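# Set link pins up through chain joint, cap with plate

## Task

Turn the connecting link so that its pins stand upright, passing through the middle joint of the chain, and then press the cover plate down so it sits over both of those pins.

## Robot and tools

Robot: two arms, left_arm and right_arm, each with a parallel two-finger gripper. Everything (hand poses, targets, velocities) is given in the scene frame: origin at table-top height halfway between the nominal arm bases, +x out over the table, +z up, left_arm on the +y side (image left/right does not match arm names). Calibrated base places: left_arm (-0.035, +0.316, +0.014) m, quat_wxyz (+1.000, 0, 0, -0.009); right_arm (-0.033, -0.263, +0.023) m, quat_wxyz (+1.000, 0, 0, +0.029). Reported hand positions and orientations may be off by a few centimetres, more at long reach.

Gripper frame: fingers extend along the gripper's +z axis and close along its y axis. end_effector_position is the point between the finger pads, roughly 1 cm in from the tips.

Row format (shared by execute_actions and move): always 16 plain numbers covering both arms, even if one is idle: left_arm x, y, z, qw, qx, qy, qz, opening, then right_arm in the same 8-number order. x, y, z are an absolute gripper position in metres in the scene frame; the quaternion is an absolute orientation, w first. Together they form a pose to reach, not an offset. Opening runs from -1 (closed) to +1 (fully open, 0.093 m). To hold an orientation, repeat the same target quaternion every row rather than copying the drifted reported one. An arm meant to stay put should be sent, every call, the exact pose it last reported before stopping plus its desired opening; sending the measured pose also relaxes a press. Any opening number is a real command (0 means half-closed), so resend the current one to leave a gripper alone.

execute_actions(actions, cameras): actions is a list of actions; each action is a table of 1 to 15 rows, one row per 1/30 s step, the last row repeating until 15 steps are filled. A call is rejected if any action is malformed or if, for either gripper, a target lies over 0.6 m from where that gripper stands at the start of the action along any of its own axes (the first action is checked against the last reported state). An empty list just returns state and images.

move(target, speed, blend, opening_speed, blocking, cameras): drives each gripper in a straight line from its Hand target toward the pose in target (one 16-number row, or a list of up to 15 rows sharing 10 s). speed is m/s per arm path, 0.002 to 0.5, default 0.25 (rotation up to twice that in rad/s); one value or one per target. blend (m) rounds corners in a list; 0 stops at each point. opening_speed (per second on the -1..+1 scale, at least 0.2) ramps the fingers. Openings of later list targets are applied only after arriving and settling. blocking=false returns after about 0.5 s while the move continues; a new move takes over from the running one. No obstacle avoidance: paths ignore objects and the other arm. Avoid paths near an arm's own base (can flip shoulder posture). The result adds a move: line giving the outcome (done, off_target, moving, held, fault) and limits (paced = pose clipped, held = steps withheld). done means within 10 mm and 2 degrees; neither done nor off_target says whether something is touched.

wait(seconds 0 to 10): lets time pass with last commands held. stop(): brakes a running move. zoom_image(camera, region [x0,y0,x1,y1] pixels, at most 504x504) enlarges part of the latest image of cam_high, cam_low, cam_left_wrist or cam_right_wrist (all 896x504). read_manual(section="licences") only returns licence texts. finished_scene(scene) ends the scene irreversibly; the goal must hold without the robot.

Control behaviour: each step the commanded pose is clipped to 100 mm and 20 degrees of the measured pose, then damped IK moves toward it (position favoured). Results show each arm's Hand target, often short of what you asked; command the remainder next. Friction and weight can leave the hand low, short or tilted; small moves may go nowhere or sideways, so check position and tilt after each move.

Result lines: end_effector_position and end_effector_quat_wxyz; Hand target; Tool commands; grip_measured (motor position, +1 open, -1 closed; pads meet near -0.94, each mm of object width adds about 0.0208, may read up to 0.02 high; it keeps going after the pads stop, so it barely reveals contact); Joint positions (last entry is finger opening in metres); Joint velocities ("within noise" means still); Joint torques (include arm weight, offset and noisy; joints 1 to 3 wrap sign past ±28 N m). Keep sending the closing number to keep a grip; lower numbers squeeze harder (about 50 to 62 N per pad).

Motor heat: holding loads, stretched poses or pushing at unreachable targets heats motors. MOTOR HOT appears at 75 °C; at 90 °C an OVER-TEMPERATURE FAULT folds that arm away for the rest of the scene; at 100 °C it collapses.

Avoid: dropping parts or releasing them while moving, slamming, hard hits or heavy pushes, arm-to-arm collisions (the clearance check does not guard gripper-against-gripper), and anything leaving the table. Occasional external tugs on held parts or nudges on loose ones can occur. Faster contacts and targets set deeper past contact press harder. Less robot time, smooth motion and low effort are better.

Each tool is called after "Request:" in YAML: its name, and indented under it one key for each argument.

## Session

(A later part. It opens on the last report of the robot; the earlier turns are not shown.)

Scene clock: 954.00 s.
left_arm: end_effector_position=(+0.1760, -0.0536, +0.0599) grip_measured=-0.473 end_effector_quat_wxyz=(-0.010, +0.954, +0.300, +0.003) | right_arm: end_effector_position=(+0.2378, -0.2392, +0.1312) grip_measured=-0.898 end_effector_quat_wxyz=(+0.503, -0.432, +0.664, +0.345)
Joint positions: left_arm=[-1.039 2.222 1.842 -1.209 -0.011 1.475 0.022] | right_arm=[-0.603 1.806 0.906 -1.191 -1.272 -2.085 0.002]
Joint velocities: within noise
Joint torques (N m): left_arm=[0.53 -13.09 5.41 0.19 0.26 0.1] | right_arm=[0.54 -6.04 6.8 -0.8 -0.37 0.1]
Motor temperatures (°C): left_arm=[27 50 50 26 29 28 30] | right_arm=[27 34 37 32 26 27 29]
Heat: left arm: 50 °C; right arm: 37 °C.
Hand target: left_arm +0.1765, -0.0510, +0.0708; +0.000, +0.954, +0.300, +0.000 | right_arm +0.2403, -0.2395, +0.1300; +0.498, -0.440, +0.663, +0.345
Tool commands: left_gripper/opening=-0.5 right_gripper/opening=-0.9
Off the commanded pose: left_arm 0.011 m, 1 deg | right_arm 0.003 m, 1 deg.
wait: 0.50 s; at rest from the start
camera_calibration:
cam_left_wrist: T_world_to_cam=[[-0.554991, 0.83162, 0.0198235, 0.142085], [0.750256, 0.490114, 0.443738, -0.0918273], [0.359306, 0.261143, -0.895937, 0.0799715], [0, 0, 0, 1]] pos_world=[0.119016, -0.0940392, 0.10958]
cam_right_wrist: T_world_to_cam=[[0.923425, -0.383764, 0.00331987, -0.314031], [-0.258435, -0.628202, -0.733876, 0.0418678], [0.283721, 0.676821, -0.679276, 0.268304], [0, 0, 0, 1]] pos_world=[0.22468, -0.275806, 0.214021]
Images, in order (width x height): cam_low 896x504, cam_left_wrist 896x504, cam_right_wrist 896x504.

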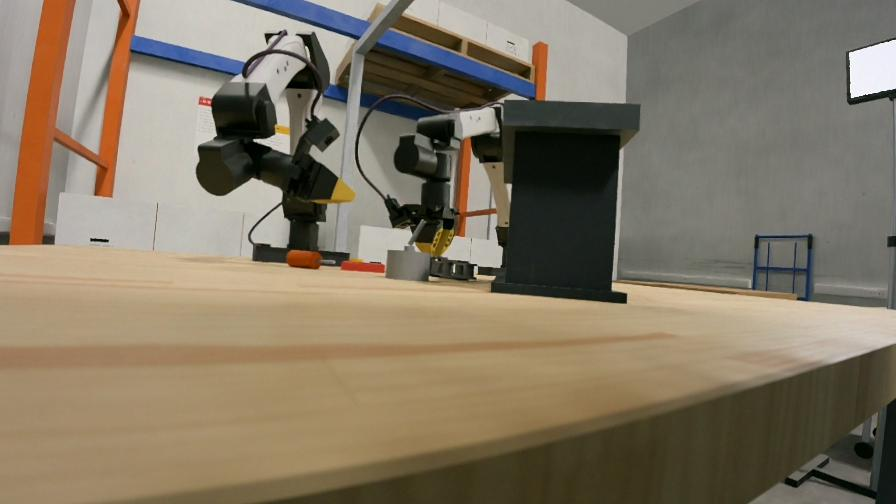

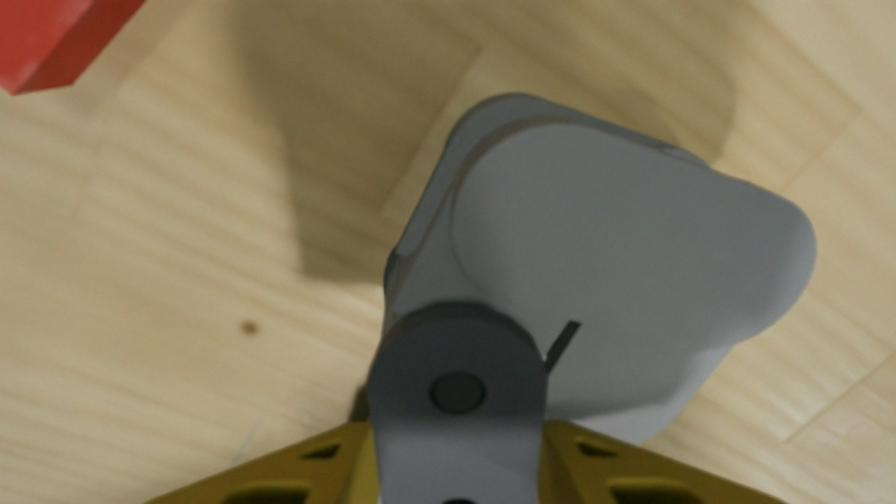

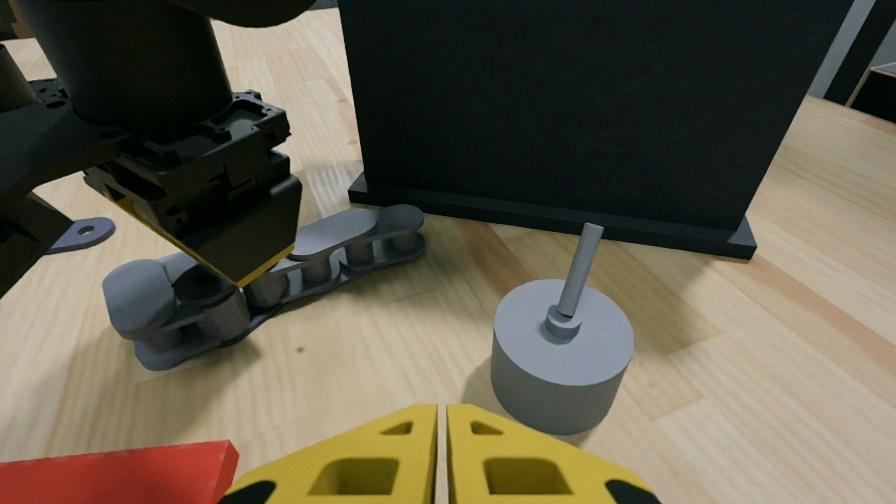

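Request:
move:
  target: [0.1762,-0.0535,0.057,0,0.9540,0.2998,0,-0.5,0.2403,-0.2395,0.13,0.498,-0.44,0.663,0.345,-0.9]
  speed: 0.03
  cameras: ["cam_low","cam_left_wrist","cam_right_wrist"]

Request:
zoom_image:
  camera: "cam_left_wrist"
  region: [300, 204, 600, 504]

Request:
zoom_image:
  camera: "cam_right_wrist"
  region: [90, 150, 310, 370]

Request:
zoom_image:
  camera: "cam_low"
  region: [420, 220, 500, 290]

Scene clock: 967.27 s.
left_arm: end_effector_position=(+0.1761, -0.0538, +0.0579) grip_measured=-0.473 end_effector_quat_wxyz=(-0.006, +0.954, +0.300, +0.004) | right_arm: end_effector_position=(+0.2378, -0.2392, +0.1312) grip_measured=-0.898 end_effector_quat_wxyz=(+0.503, -0.432, +0.664, +0.345)
Joint positions: left_arm=[-1.039 2.216 1.824 -1.189 -0.011 1.475 0.022] | right_arm=[-0.603 1.806 0.906 -1.191 -1.272 -2.085 0.002]
Joint velocities: within noise
Joint torques (N m): left_arm=[0.1 -11.11 4.68 0.41 0.25 0.09] | right_arm=[0.54 -5.94 6.68 -0.84 -0.35 0.09]
Motor temperatures (°C): left_arm=[27 52 49 26 29 28 30] | right_arm=[27 34 37 32 26 27 29]
Heat: left arm: 52 °C; right arm: 37 °C.
Hand target: left_arm +0.1762, -0.0535, +0.0570; +0.000, +0.954, +0.300, +0.000 | right_arm +0.2403, -0.2395, +0.1300; +0.498, -0.440, +0.663, +0.345
Off the commanded pose: left_arm 0.001 m, 1 deg | right_arm 0.003 m, 1 deg.
move: done
camera_calibration:
cam_left_wrist: T_world_to_cam=[[-0.555053, 0.831731, 0.0118354, 0.142747], [0.748508, 0.493207, 0.443264, -0.0904548], [0.362839, 0.254894, -0.896313, 0.0773008], [0, 0, 0, 1]] pos_world=[0.118891, -0.0938181, 0.107692]
cam_right_wrist: T_world_to_cam=[[0.923425, -0.383764, 0.00331987, -0.314031], [-0.258435, -0.628202, -0.733876, 0.0418678], [0.283721, 0.676821, -0.679276, 0.268304], [0, 0, 0, 1]] pos_world=[0.22468, -0.275806, 0.214021]
Images, in order (width x height): cam_low 896x504, cam_left_wrist 896x504, cam_right_wrist 896x504.

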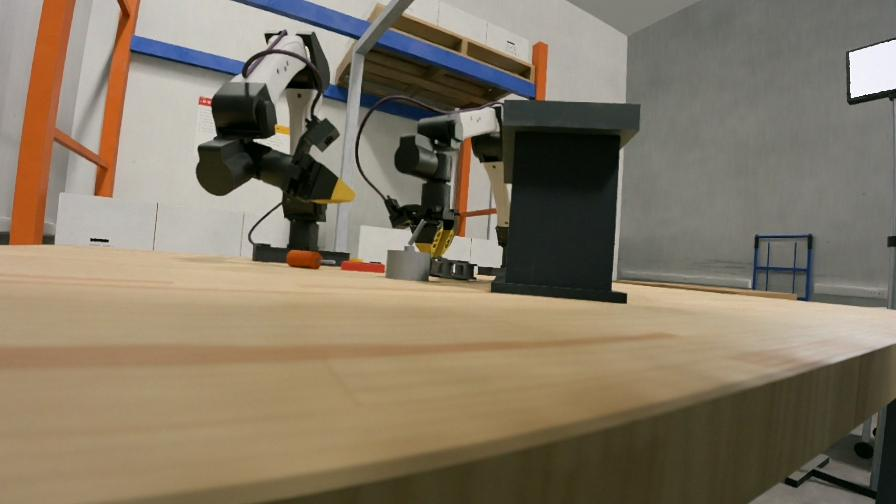

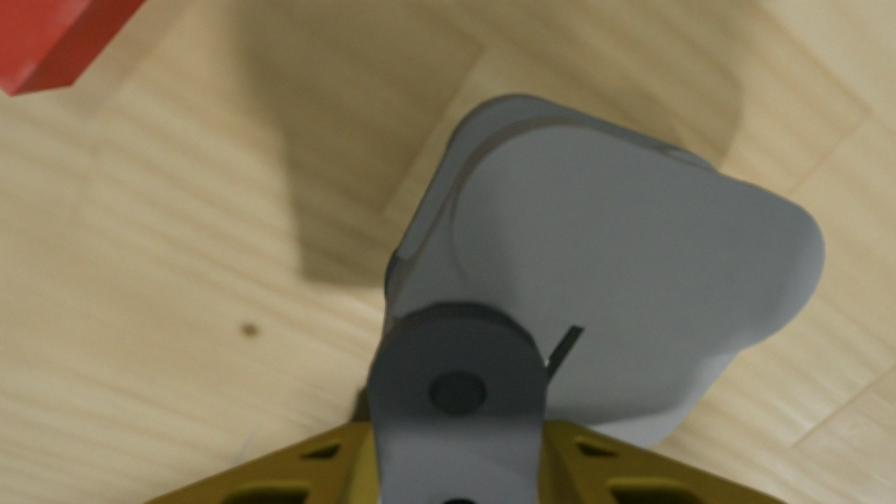

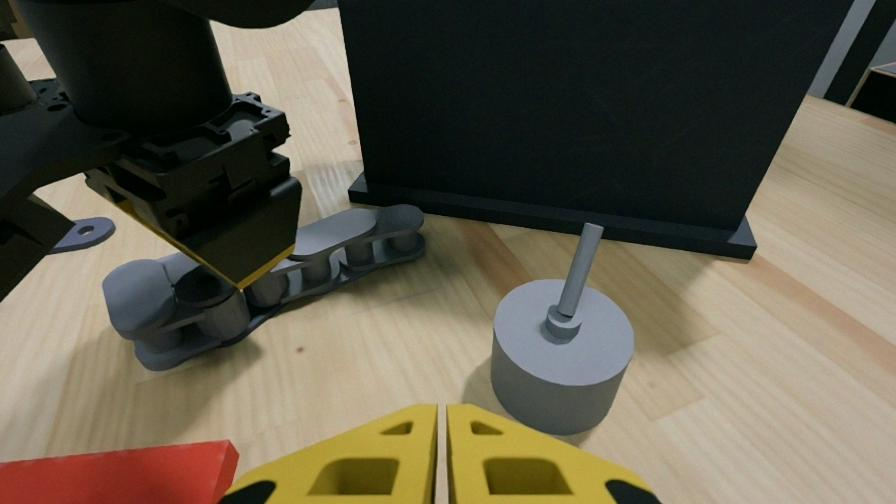

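Scaled by 1.680 from the camera's 896x504 image, which has a finer 1280x720 frame.

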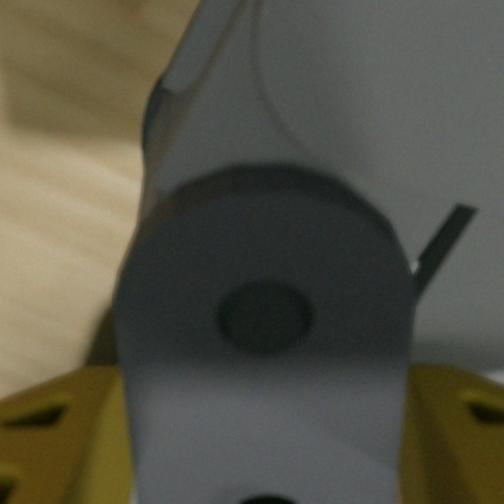

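Scaled by 2.291 from the camera's 896x504 image, which has a finer 1280x720 frame.

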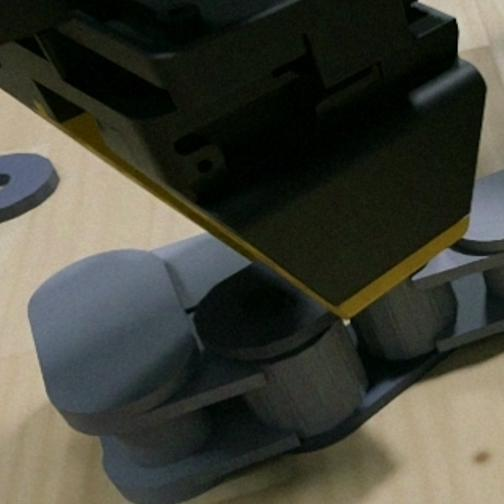

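Scaled by 6.300 from the camera's 896x504 image, which has a finer 1280x720 frame.

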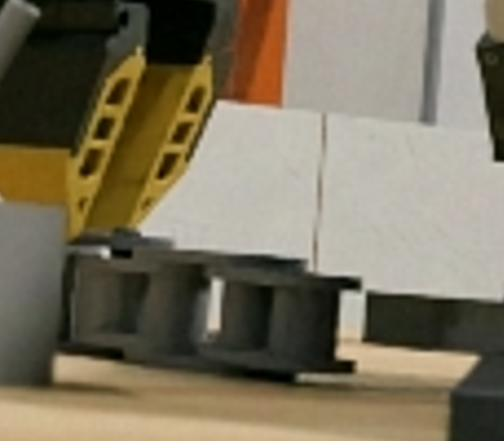

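Request:
move:
  target: [0.1762,-0.0535,0.050,0,0.9540,0.2998,0,-0.5,0.2403,-0.2395,0.13,0.498,-0.44,0.663,0.345,-0.9]
  speed: 0.03
  cameras: ["cam_low","cam_left_wrist","cam_right_wrist"]

Request:
zoom_image:
  camera: "cam_left_wrist"
  region: [300, 204, 600, 504]

Request:
zoom_image:
  camera: "cam_right_wrist"
  region: [90, 150, 310, 370]

Request:
zoom_image:
  camera: "cam_low"
  region: [420, 220, 500, 290]

Scene clock: 978.43 s.
left_arm: end_effector_position=(+0.1760, -0.0538, +0.0547) grip_measured=-0.473 end_effector_quat_wxyz=(-0.003, +0.954, +0.300, +0.005) | right_arm: end_effector_position=(+0.2378, -0.2392, +0.1312) grip_measured=-0.898 end_effector_quat_wxyz=(+0.503, -0.432, +0.664, +0.345)
Joint positions: left_arm=[-1.039 2.213 1.806 -1.168 -0.01 1.475 0.022] | right_arm=[-0.603 1.806 0.906 -1.191 -1.272 -2.085 0.002]
Joint velocities: within noise
Joint torques (N m): left_arm=[0.09 -10.43 4.49 0.49 0.25 0.08] | right_arm=[0.53 -6.17 6.93 -0.79 -0.39 0.08]
Motor temperatures (°C): left_arm=[27 53 47 26 29 28 30] | right_arm=[27 34 37 32 26 27 29]
Heat: left arm: 53 °C; right arm: 37 °C.
Hand target: left_arm +0.1761, -0.0535, +0.0501; +0.000, +0.954, +0.300, +0.000 | right_arm +0.2403, -0.2395, +0.1300; +0.498, -0.440, +0.663, +0.345
Off the commanded pose: left_arm 0.005 m, 1 deg | right_arm 0.003 m, 1 deg.
move: done
camera_calibration:
cam_left_wrist: T_world_to_cam=[[-0.555076, 0.831774, 0.00653776, 0.143133], [0.747489, 0.495351, 0.442591, -0.0886299], [0.364897, 0.250559, -0.8967, 0.0738606], [0, 0, 0, 1]] pos_world=[0.118748, -0.0936579, 0.104522]
cam_right_wrist: T_world_to_cam=[[0.923425, -0.383764, 0.00331987, -0.314031], [-0.258435, -0.628202, -0.733876, 0.0418678], [0.283721, 0.676821, -0.679276, 0.268304], [0, 0, 0, 1]] pos_world=[0.22468, -0.275806, 0.214021]
Images, in order (width x height): cam_low 896x504, cam_left_wrist 896x504, cam_right_wrist 896x504.

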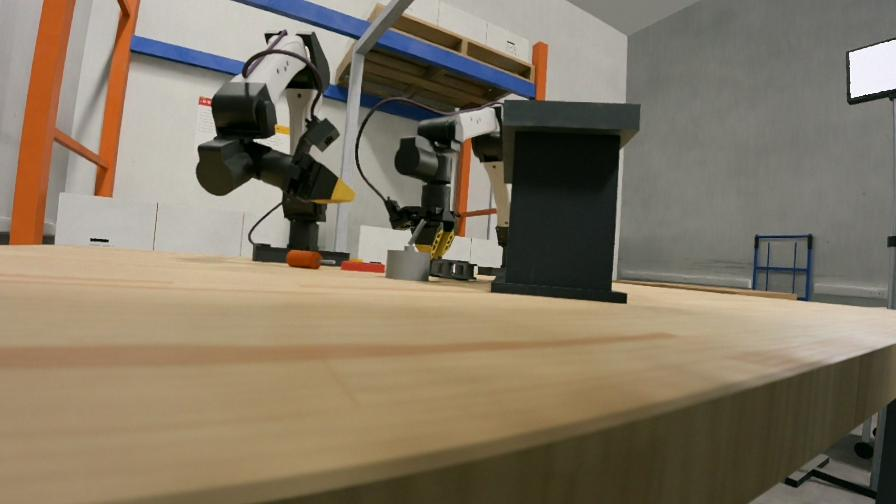

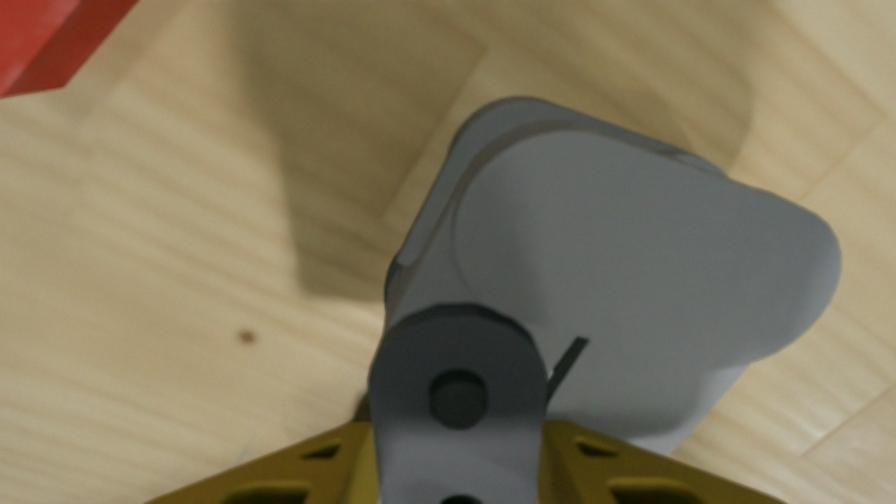

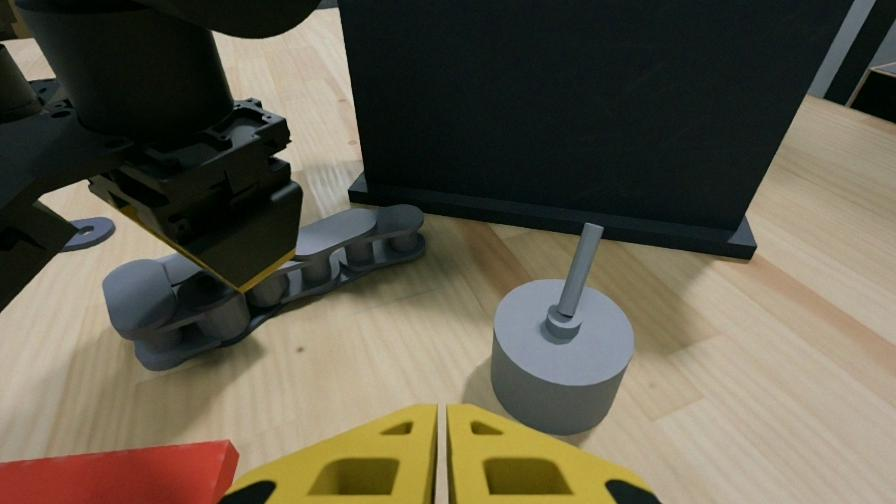

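Scaled by 1.680 from the camera's 896x504 image, which has a finer 1280x720 frame.

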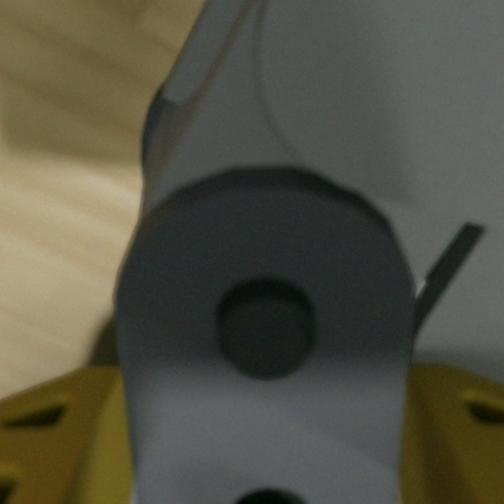

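Scaled by 2.291 from the camera's 896x504 image, which has a finer 1280x720 frame.

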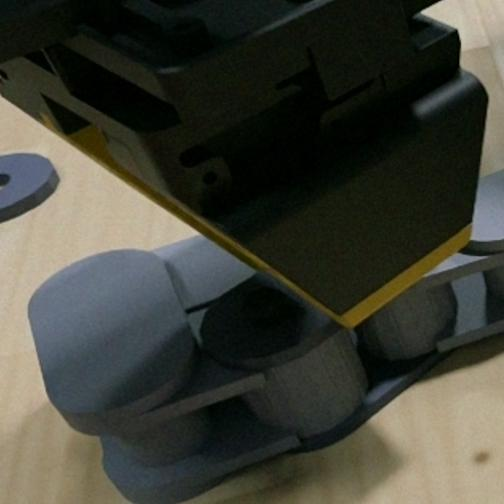

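Scaled by 6.300 from the camera's 896x504 image, which has a finer 1280x720 frame.

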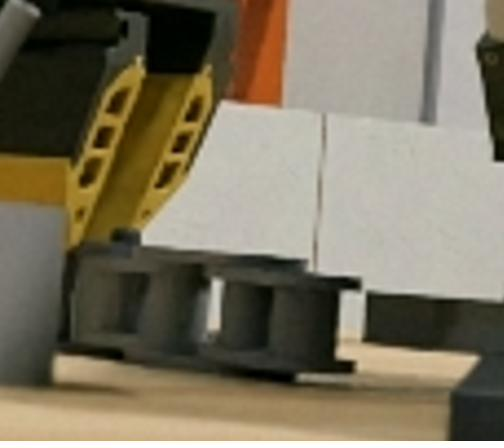

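Both pins protrude. A little more down, then release.

Request:
move:
  target: [0.1762,-0.0535,0.045,0,0.9540,0.2998,0,-0.5,0.2403,-0.2395,0.13,0.498,-0.44,0.663,0.345,-0.9]
  speed: 0.03
  cameras: ["cam_low","cam_left_wrist","cam_right_wrist"]

Request:
zoom_image:
  camera: "cam_low"
  region: [420, 220, 500, 290]

Request:
zoom_image:
  camera: "cam_right_wrist"
  region: [160, 240, 260, 350]

Scene clock: 987.00 s.
left_arm: end_effector_position=(+0.1760, -0.0537, +0.0543) grip_measured=-0.473 end_effector_quat_wxyz=(-0.001, +0.954, +0.300, +0.005) | right_arm: end_effector_position=(+0.2378, -0.2392, +0.1312) grip_measured=-0.898 end_effector_quat_wxyz=(+0.503, -0.432, +0.664, +0.345)
Joint positions: left_arm=[-1.039 2.208 1.796 -1.159 -0.01 1.475 0.022] | right_arm=[-0.603 1.806 0.906 -1.191 -1.272 -2.085 0.002]
Joint velocities: within noise
Joint torques (N m): left_arm=[0.12 -9.63 4.05 0.56 0.25 0.05] | right_arm=[0.53 -6.05 6.9 -0.84 -0.35 0.09]
Motor temperatures (°C): left_arm=[27 51 46 26 29 28 30] | right_arm=[27 34 37 32 26 27 29]
Heat: left arm: 51 °C; right arm: 37 °C.
Hand target: left_arm +0.1760, -0.0533, +0.0451; +0.000, +0.954, +0.300, +0.000 | right_arm +0.2403, -0.2395, +0.1300; +0.498, -0.440, +0.663, +0.345
Off the commanded pose: left_arm 0.009 m, 1 deg | right_arm 0.003 m, 1 deg.
move: done
camera_calibration:
cam_left_wrist: T_world_to_cam=[[-0.555086, 0.831791, 0.0019726, 0.143236], [0.746493, 0.497114, 0.442297, -0.0881525], [0.366918, 0.246985, -0.896867, 0.0729093], [0, 0, 0, 1]] pos_world=[0.118562, -0.0933279, 0.104097]
cam_right_wrist: T_world_to_cam=[[0.923425, -0.383764, 0.00331987, -0.314031], [-0.258435, -0.628202, -0.733876, 0.0418678], [0.283721, 0.676821, -0.679276, 0.268304], [0, 0, 0, 1]] pos_world=[0.22468, -0.275806, 0.214021]
Images, in order (width x height): cam_low 896x504, cam_left_wrist 896x504, cam_right_wrist 896x504.

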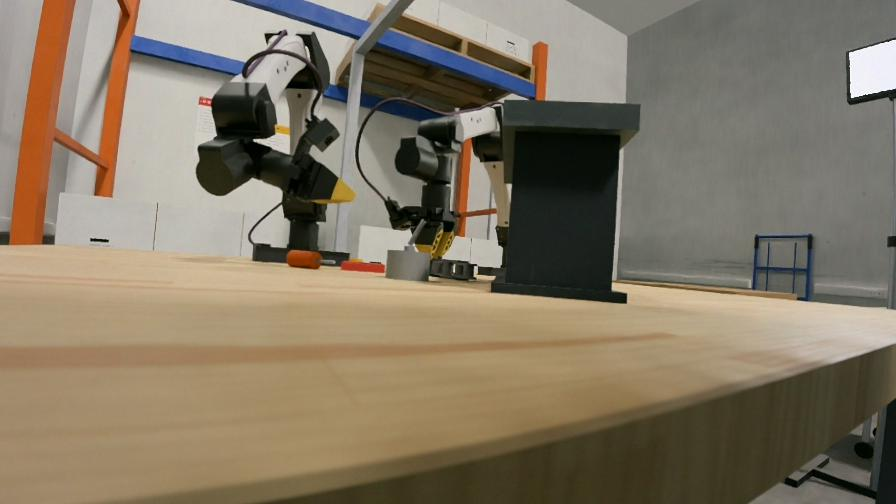

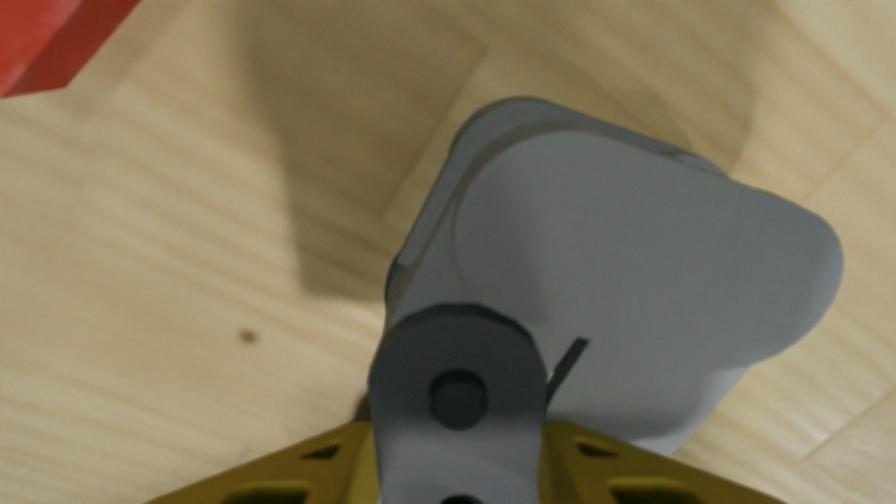

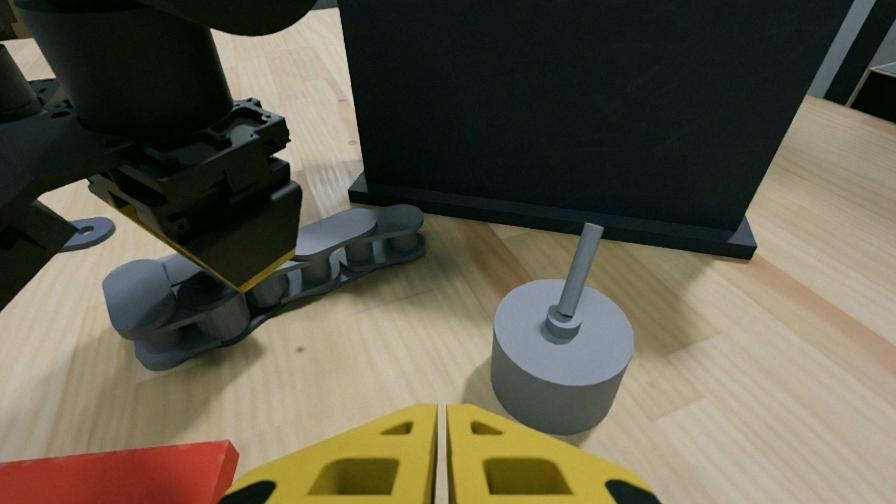

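Scaled by 6.300 from the camera's 896x504 image, which has a finer 1280x720 frame.

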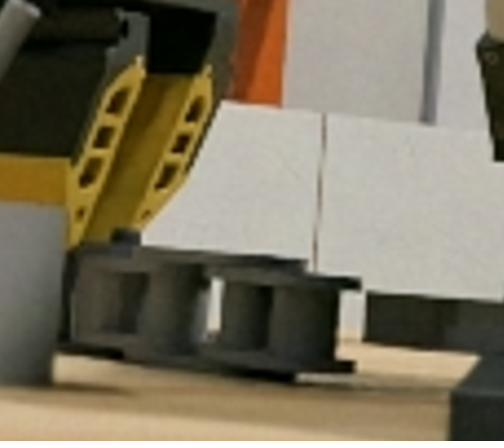

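Scaled by 4.582 from the camera's 896x504 image, which has a finer 1280x720 frame.

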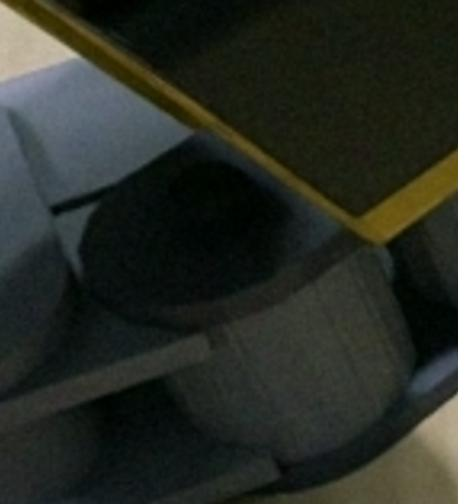

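Request:
move:
  target:
    - [0.1760,-0.0535,0.054,0,0.9540,0.2998,0,-0.5,0.2403,-0.2395,0.13,0.498,-0.44,0.663,0.345,-0.9]
    - [0.1760,-0.0535,0.054,0,0.9540,0.2998,0,0.0,0.2403,-0.2395,0.13,0.498,-0.44,0.663,0.345,-0.9]
  speed: 0.03
  opening_speed: 0.5
  cameras: ["cam_low","cam_left_wrist","cam_right_wrist"]

Request:
move:
  target: [0.1740,-0.0535,0.14,0,0.9540,0.2998,0,0.0,0.2403,-0.2395,0.13,0.498,-0.44,0.663,0.345,-0.9]
  speed: 0.08

Request:
zoom_image:
  camera: "cam_low"
  region: [420, 220, 500, 290]

Request:
zoom_image:
  camera: "cam_right_wrist"
  region: [90, 170, 440, 390]

Request:
zoom_image:
  camera: "cam_left_wrist"
  region: [300, 104, 700, 504]

Scene clock: 998.77 s.
left_arm: end_effector_position=(+0.1761, -0.0539, +0.0545) grip_measured=-0.002 end_effector_quat_wxyz=(+0.000, +0.954, +0.300, +0.005) | right_arm: end_effector_position=(+0.2378, -0.2392, +0.1312) grip_measured=-0.898 end_effector_quat_wxyz=(+0.503, -0.432, +0.664, +0.345)
Joint positions: left_arm=[-1.039 2.207 1.796 -1.158 -0.01 1.475 0.045] | right_arm=[-0.603 1.806 0.906 -1.191 -1.272 -2.085 0.002]
Joint velocities: within noise
Joint torques (N m): left_arm=[0.02 -10.28 6.26 0.27 0.26 0.07] | right_arm=[0.68 -6.06 6.78 -0.8 -0.39 0.11]
Motor temperatures (°C): left_arm=[27 50 45 26 29 28 30] | right_arm=[27 34 37 32 26 27 29]
Heat: left arm: 50 °C; right arm: 37 °C.
Hand target: left_arm +0.1759, -0.0535, +0.0539; +0.000, +0.954, +0.300, +0.000 | right_arm +0.2403, -0.2395, +0.1300; +0.498, -0.440, +0.663, +0.345
Off the commanded pose: left_arm 0.001 m, 1 deg | right_arm 0.003 m, 1 deg.
move: done
camera_calibration:
cam_left_wrist: T_world_to_cam=[[-0.555087, 0.831792, 0.000450864, 0.143542], [0.746161, 0.497702, 0.442196, -0.0881373], [0.367591, 0.245794, -0.896918, 0.0729298], [0, 0, 0, 1]] pos_world=[0.118635, -0.0934569, 0.104321]
cam_right_wrist: T_world_to_cam=[[0.923425, -0.383764, 0.00331987, -0.314031], [-0.258435, -0.628202, -0.733876, 0.0418678], [0.283721, 0.676821, -0.679276, 0.268304], [0, 0, 0, 1]] pos_world=[0.22468, -0.275806, 0.214021]
Images, in order (width x height): cam_low 896x504, cam_left_wrist 896x504, cam_right_wrist 896x504.

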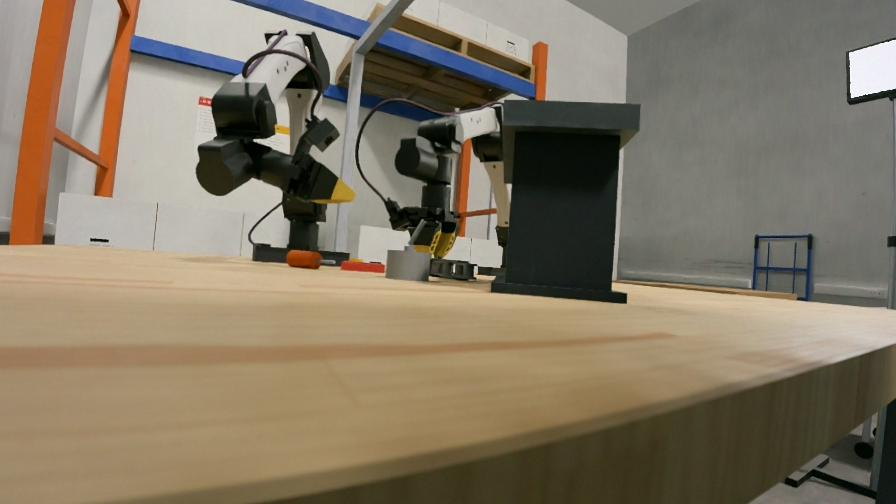

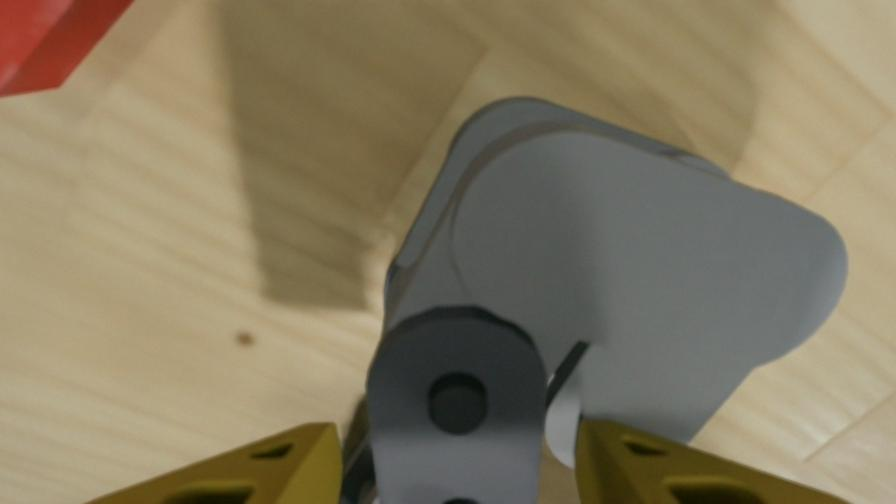

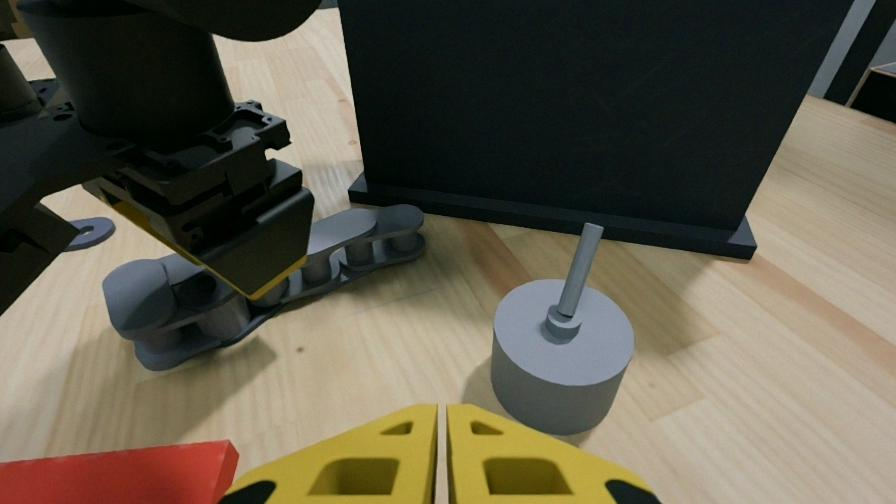

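Scene clock: 1000.60 s.
left_arm: end_effector_position=(+0.1743, -0.0507, +0.1317) grip_measured=-0.002 end_effector_quat_wxyz=(-0.010, +0.954, +0.300, +0.003) | right_arm: end_effector_position=(+0.2378, -0.2392, +0.1312) grip_measured=-0.898 end_effector_quat_wxyz=(+0.503, -0.432, +0.664, +0.345)
Joint positions: left_arm=[-1.039 2.207 2.103 -1.485 -0.01 1.475 0.045] | right_arm=[-0.603 1.806 0.906 -1.191 -1.272 -2.085 0.002]
Joint velocities: within noise
Joint torques (N m): left_arm=[-0.39 -10.82 8.44 0.15 0.25 0.02] | right_arm=[0.55 -6.11 6.72 -0.81 -0.37 0.05]
Motor temperatures (°C): left_arm=[27 50 45 26 29 28 30] | right_arm=[27 34 37 31 26 27 29]
Heat: left arm: 50 °C; right arm: 37 °C.
Hand target: left_arm +0.1739, -0.0535, +0.1399; +0.000, +0.954, +0.300, +0.000 | right_arm +0.2403, -0.2395, +0.1300; +0.498, -0.440, +0.663, +0.345
Off the commanded pose: left_arm 0.009 m, 1 deg | right_arm 0.003 m, 1 deg.
move: done
camera_calibration:
cam_left_wrist: T_world_to_cam=[[-0.554978, 0.8316, 0.0209927, 0.137132], [0.75065, 0.48976, 0.443463, -0.123862], [0.358502, 0.26187, -0.896047, 0.144323], [0, 0, 0, 1]] pos_world=[0.117342, -0.0911707, 0.18137]
cam_right_wrist: T_world_to_cam=[[0.923425, -0.383764, 0.00331987, -0.314031], [-0.258435, -0.628202, -0.733876, 0.0418678], [0.283721, 0.676821, -0.679276, 0.268304], [0, 0, 0, 1]] pos_world=[0.22468, -0.275806, 0.214021]

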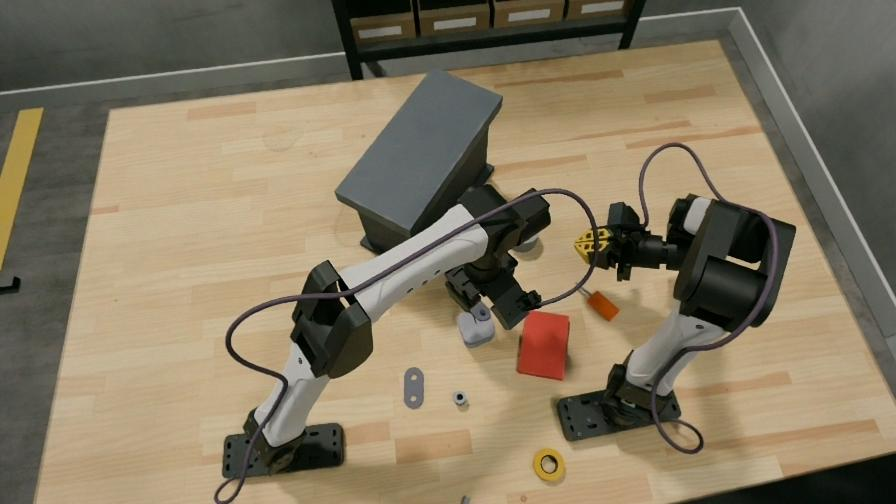

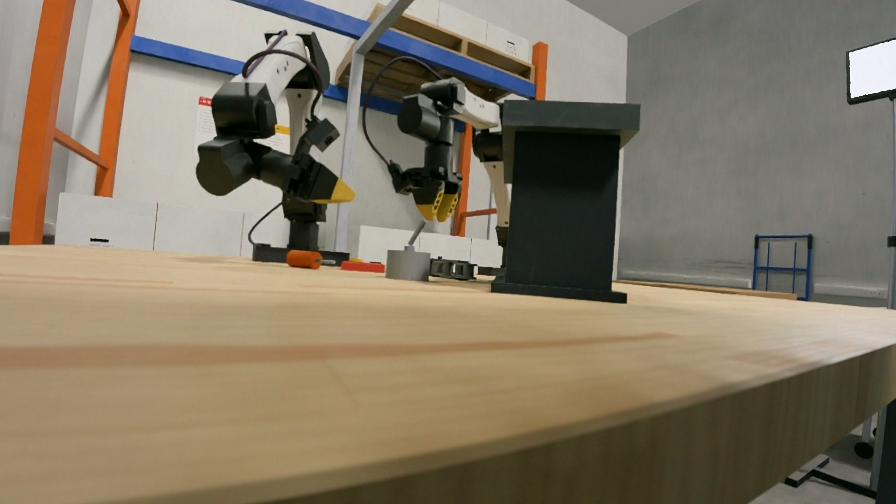

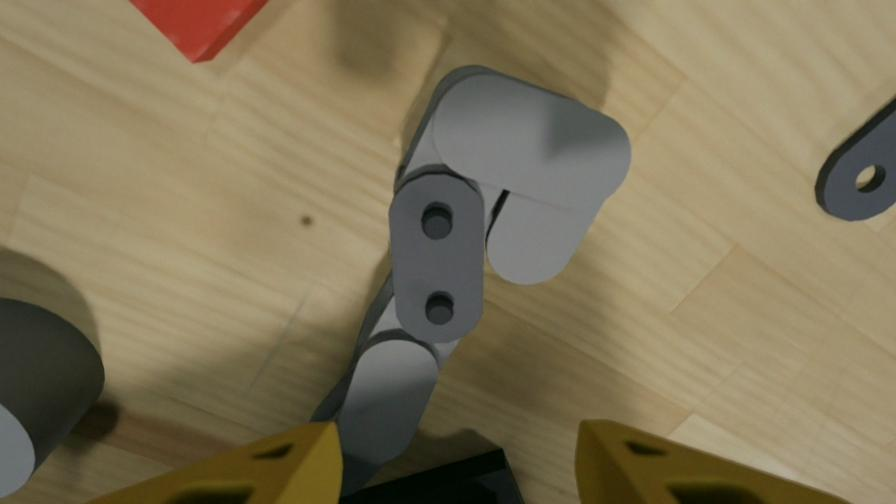

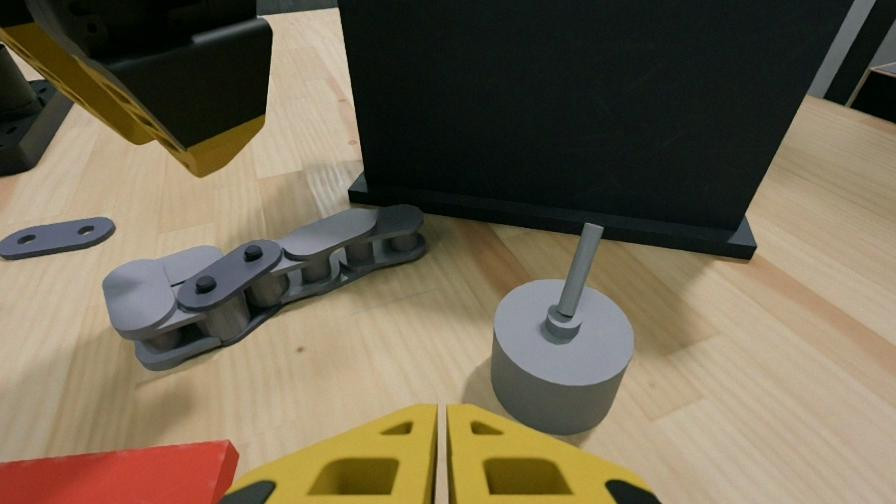

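Scaled by 6.300 from the camera's 896x504 image, which has a finer 1280x720 frame.

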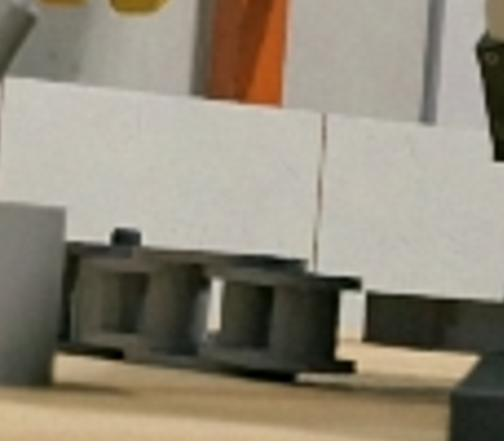

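Scaled by 1.440 from the camera's 896x504 image, which has a finer 1280x720 frame.

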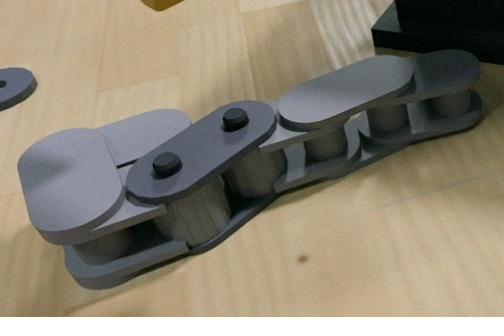

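Scaled by 1.260 from the camera's 896x504 image, which has a finer 1280x720 frame.

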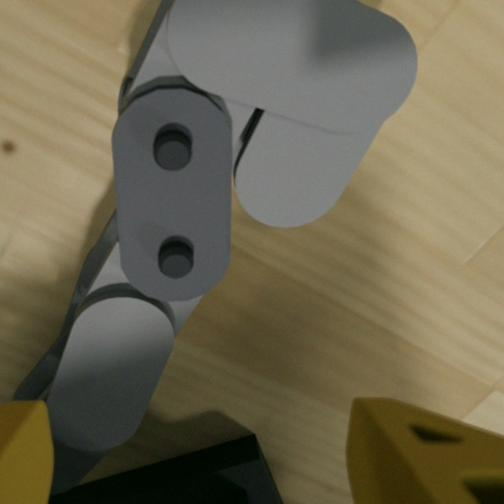

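Request:
zoom_image:
  camera: "cam_right_wrist"
  region: [160, 220, 300, 350]

Request:
zoom_image:
  camera: "cam_low"
  region: [425, 245, 485, 290]

Scaled by 3.600 from the camera's 896x504 image, which has a finer 1280x720 frame.

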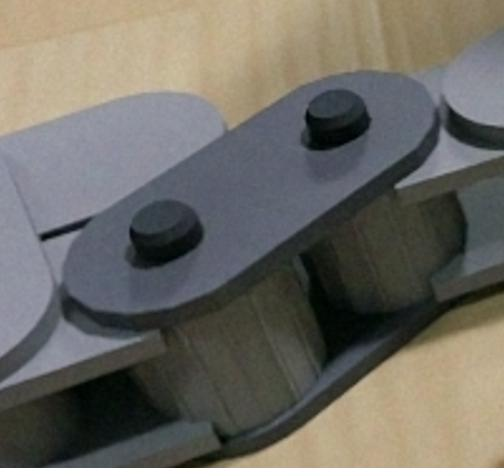

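Scaled by 8.400 from the camera's 896x504 image, which has a finer 1280x720 frame.

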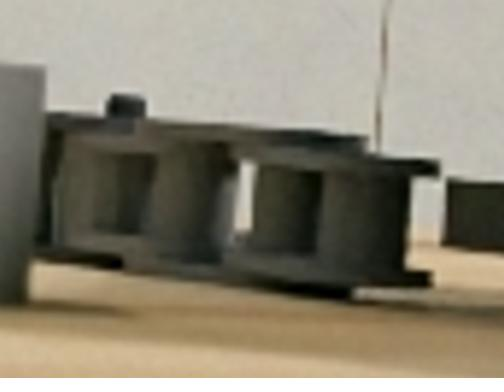

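Request:
finished_scene:
  scene: 2

The scene is finished: the task was done.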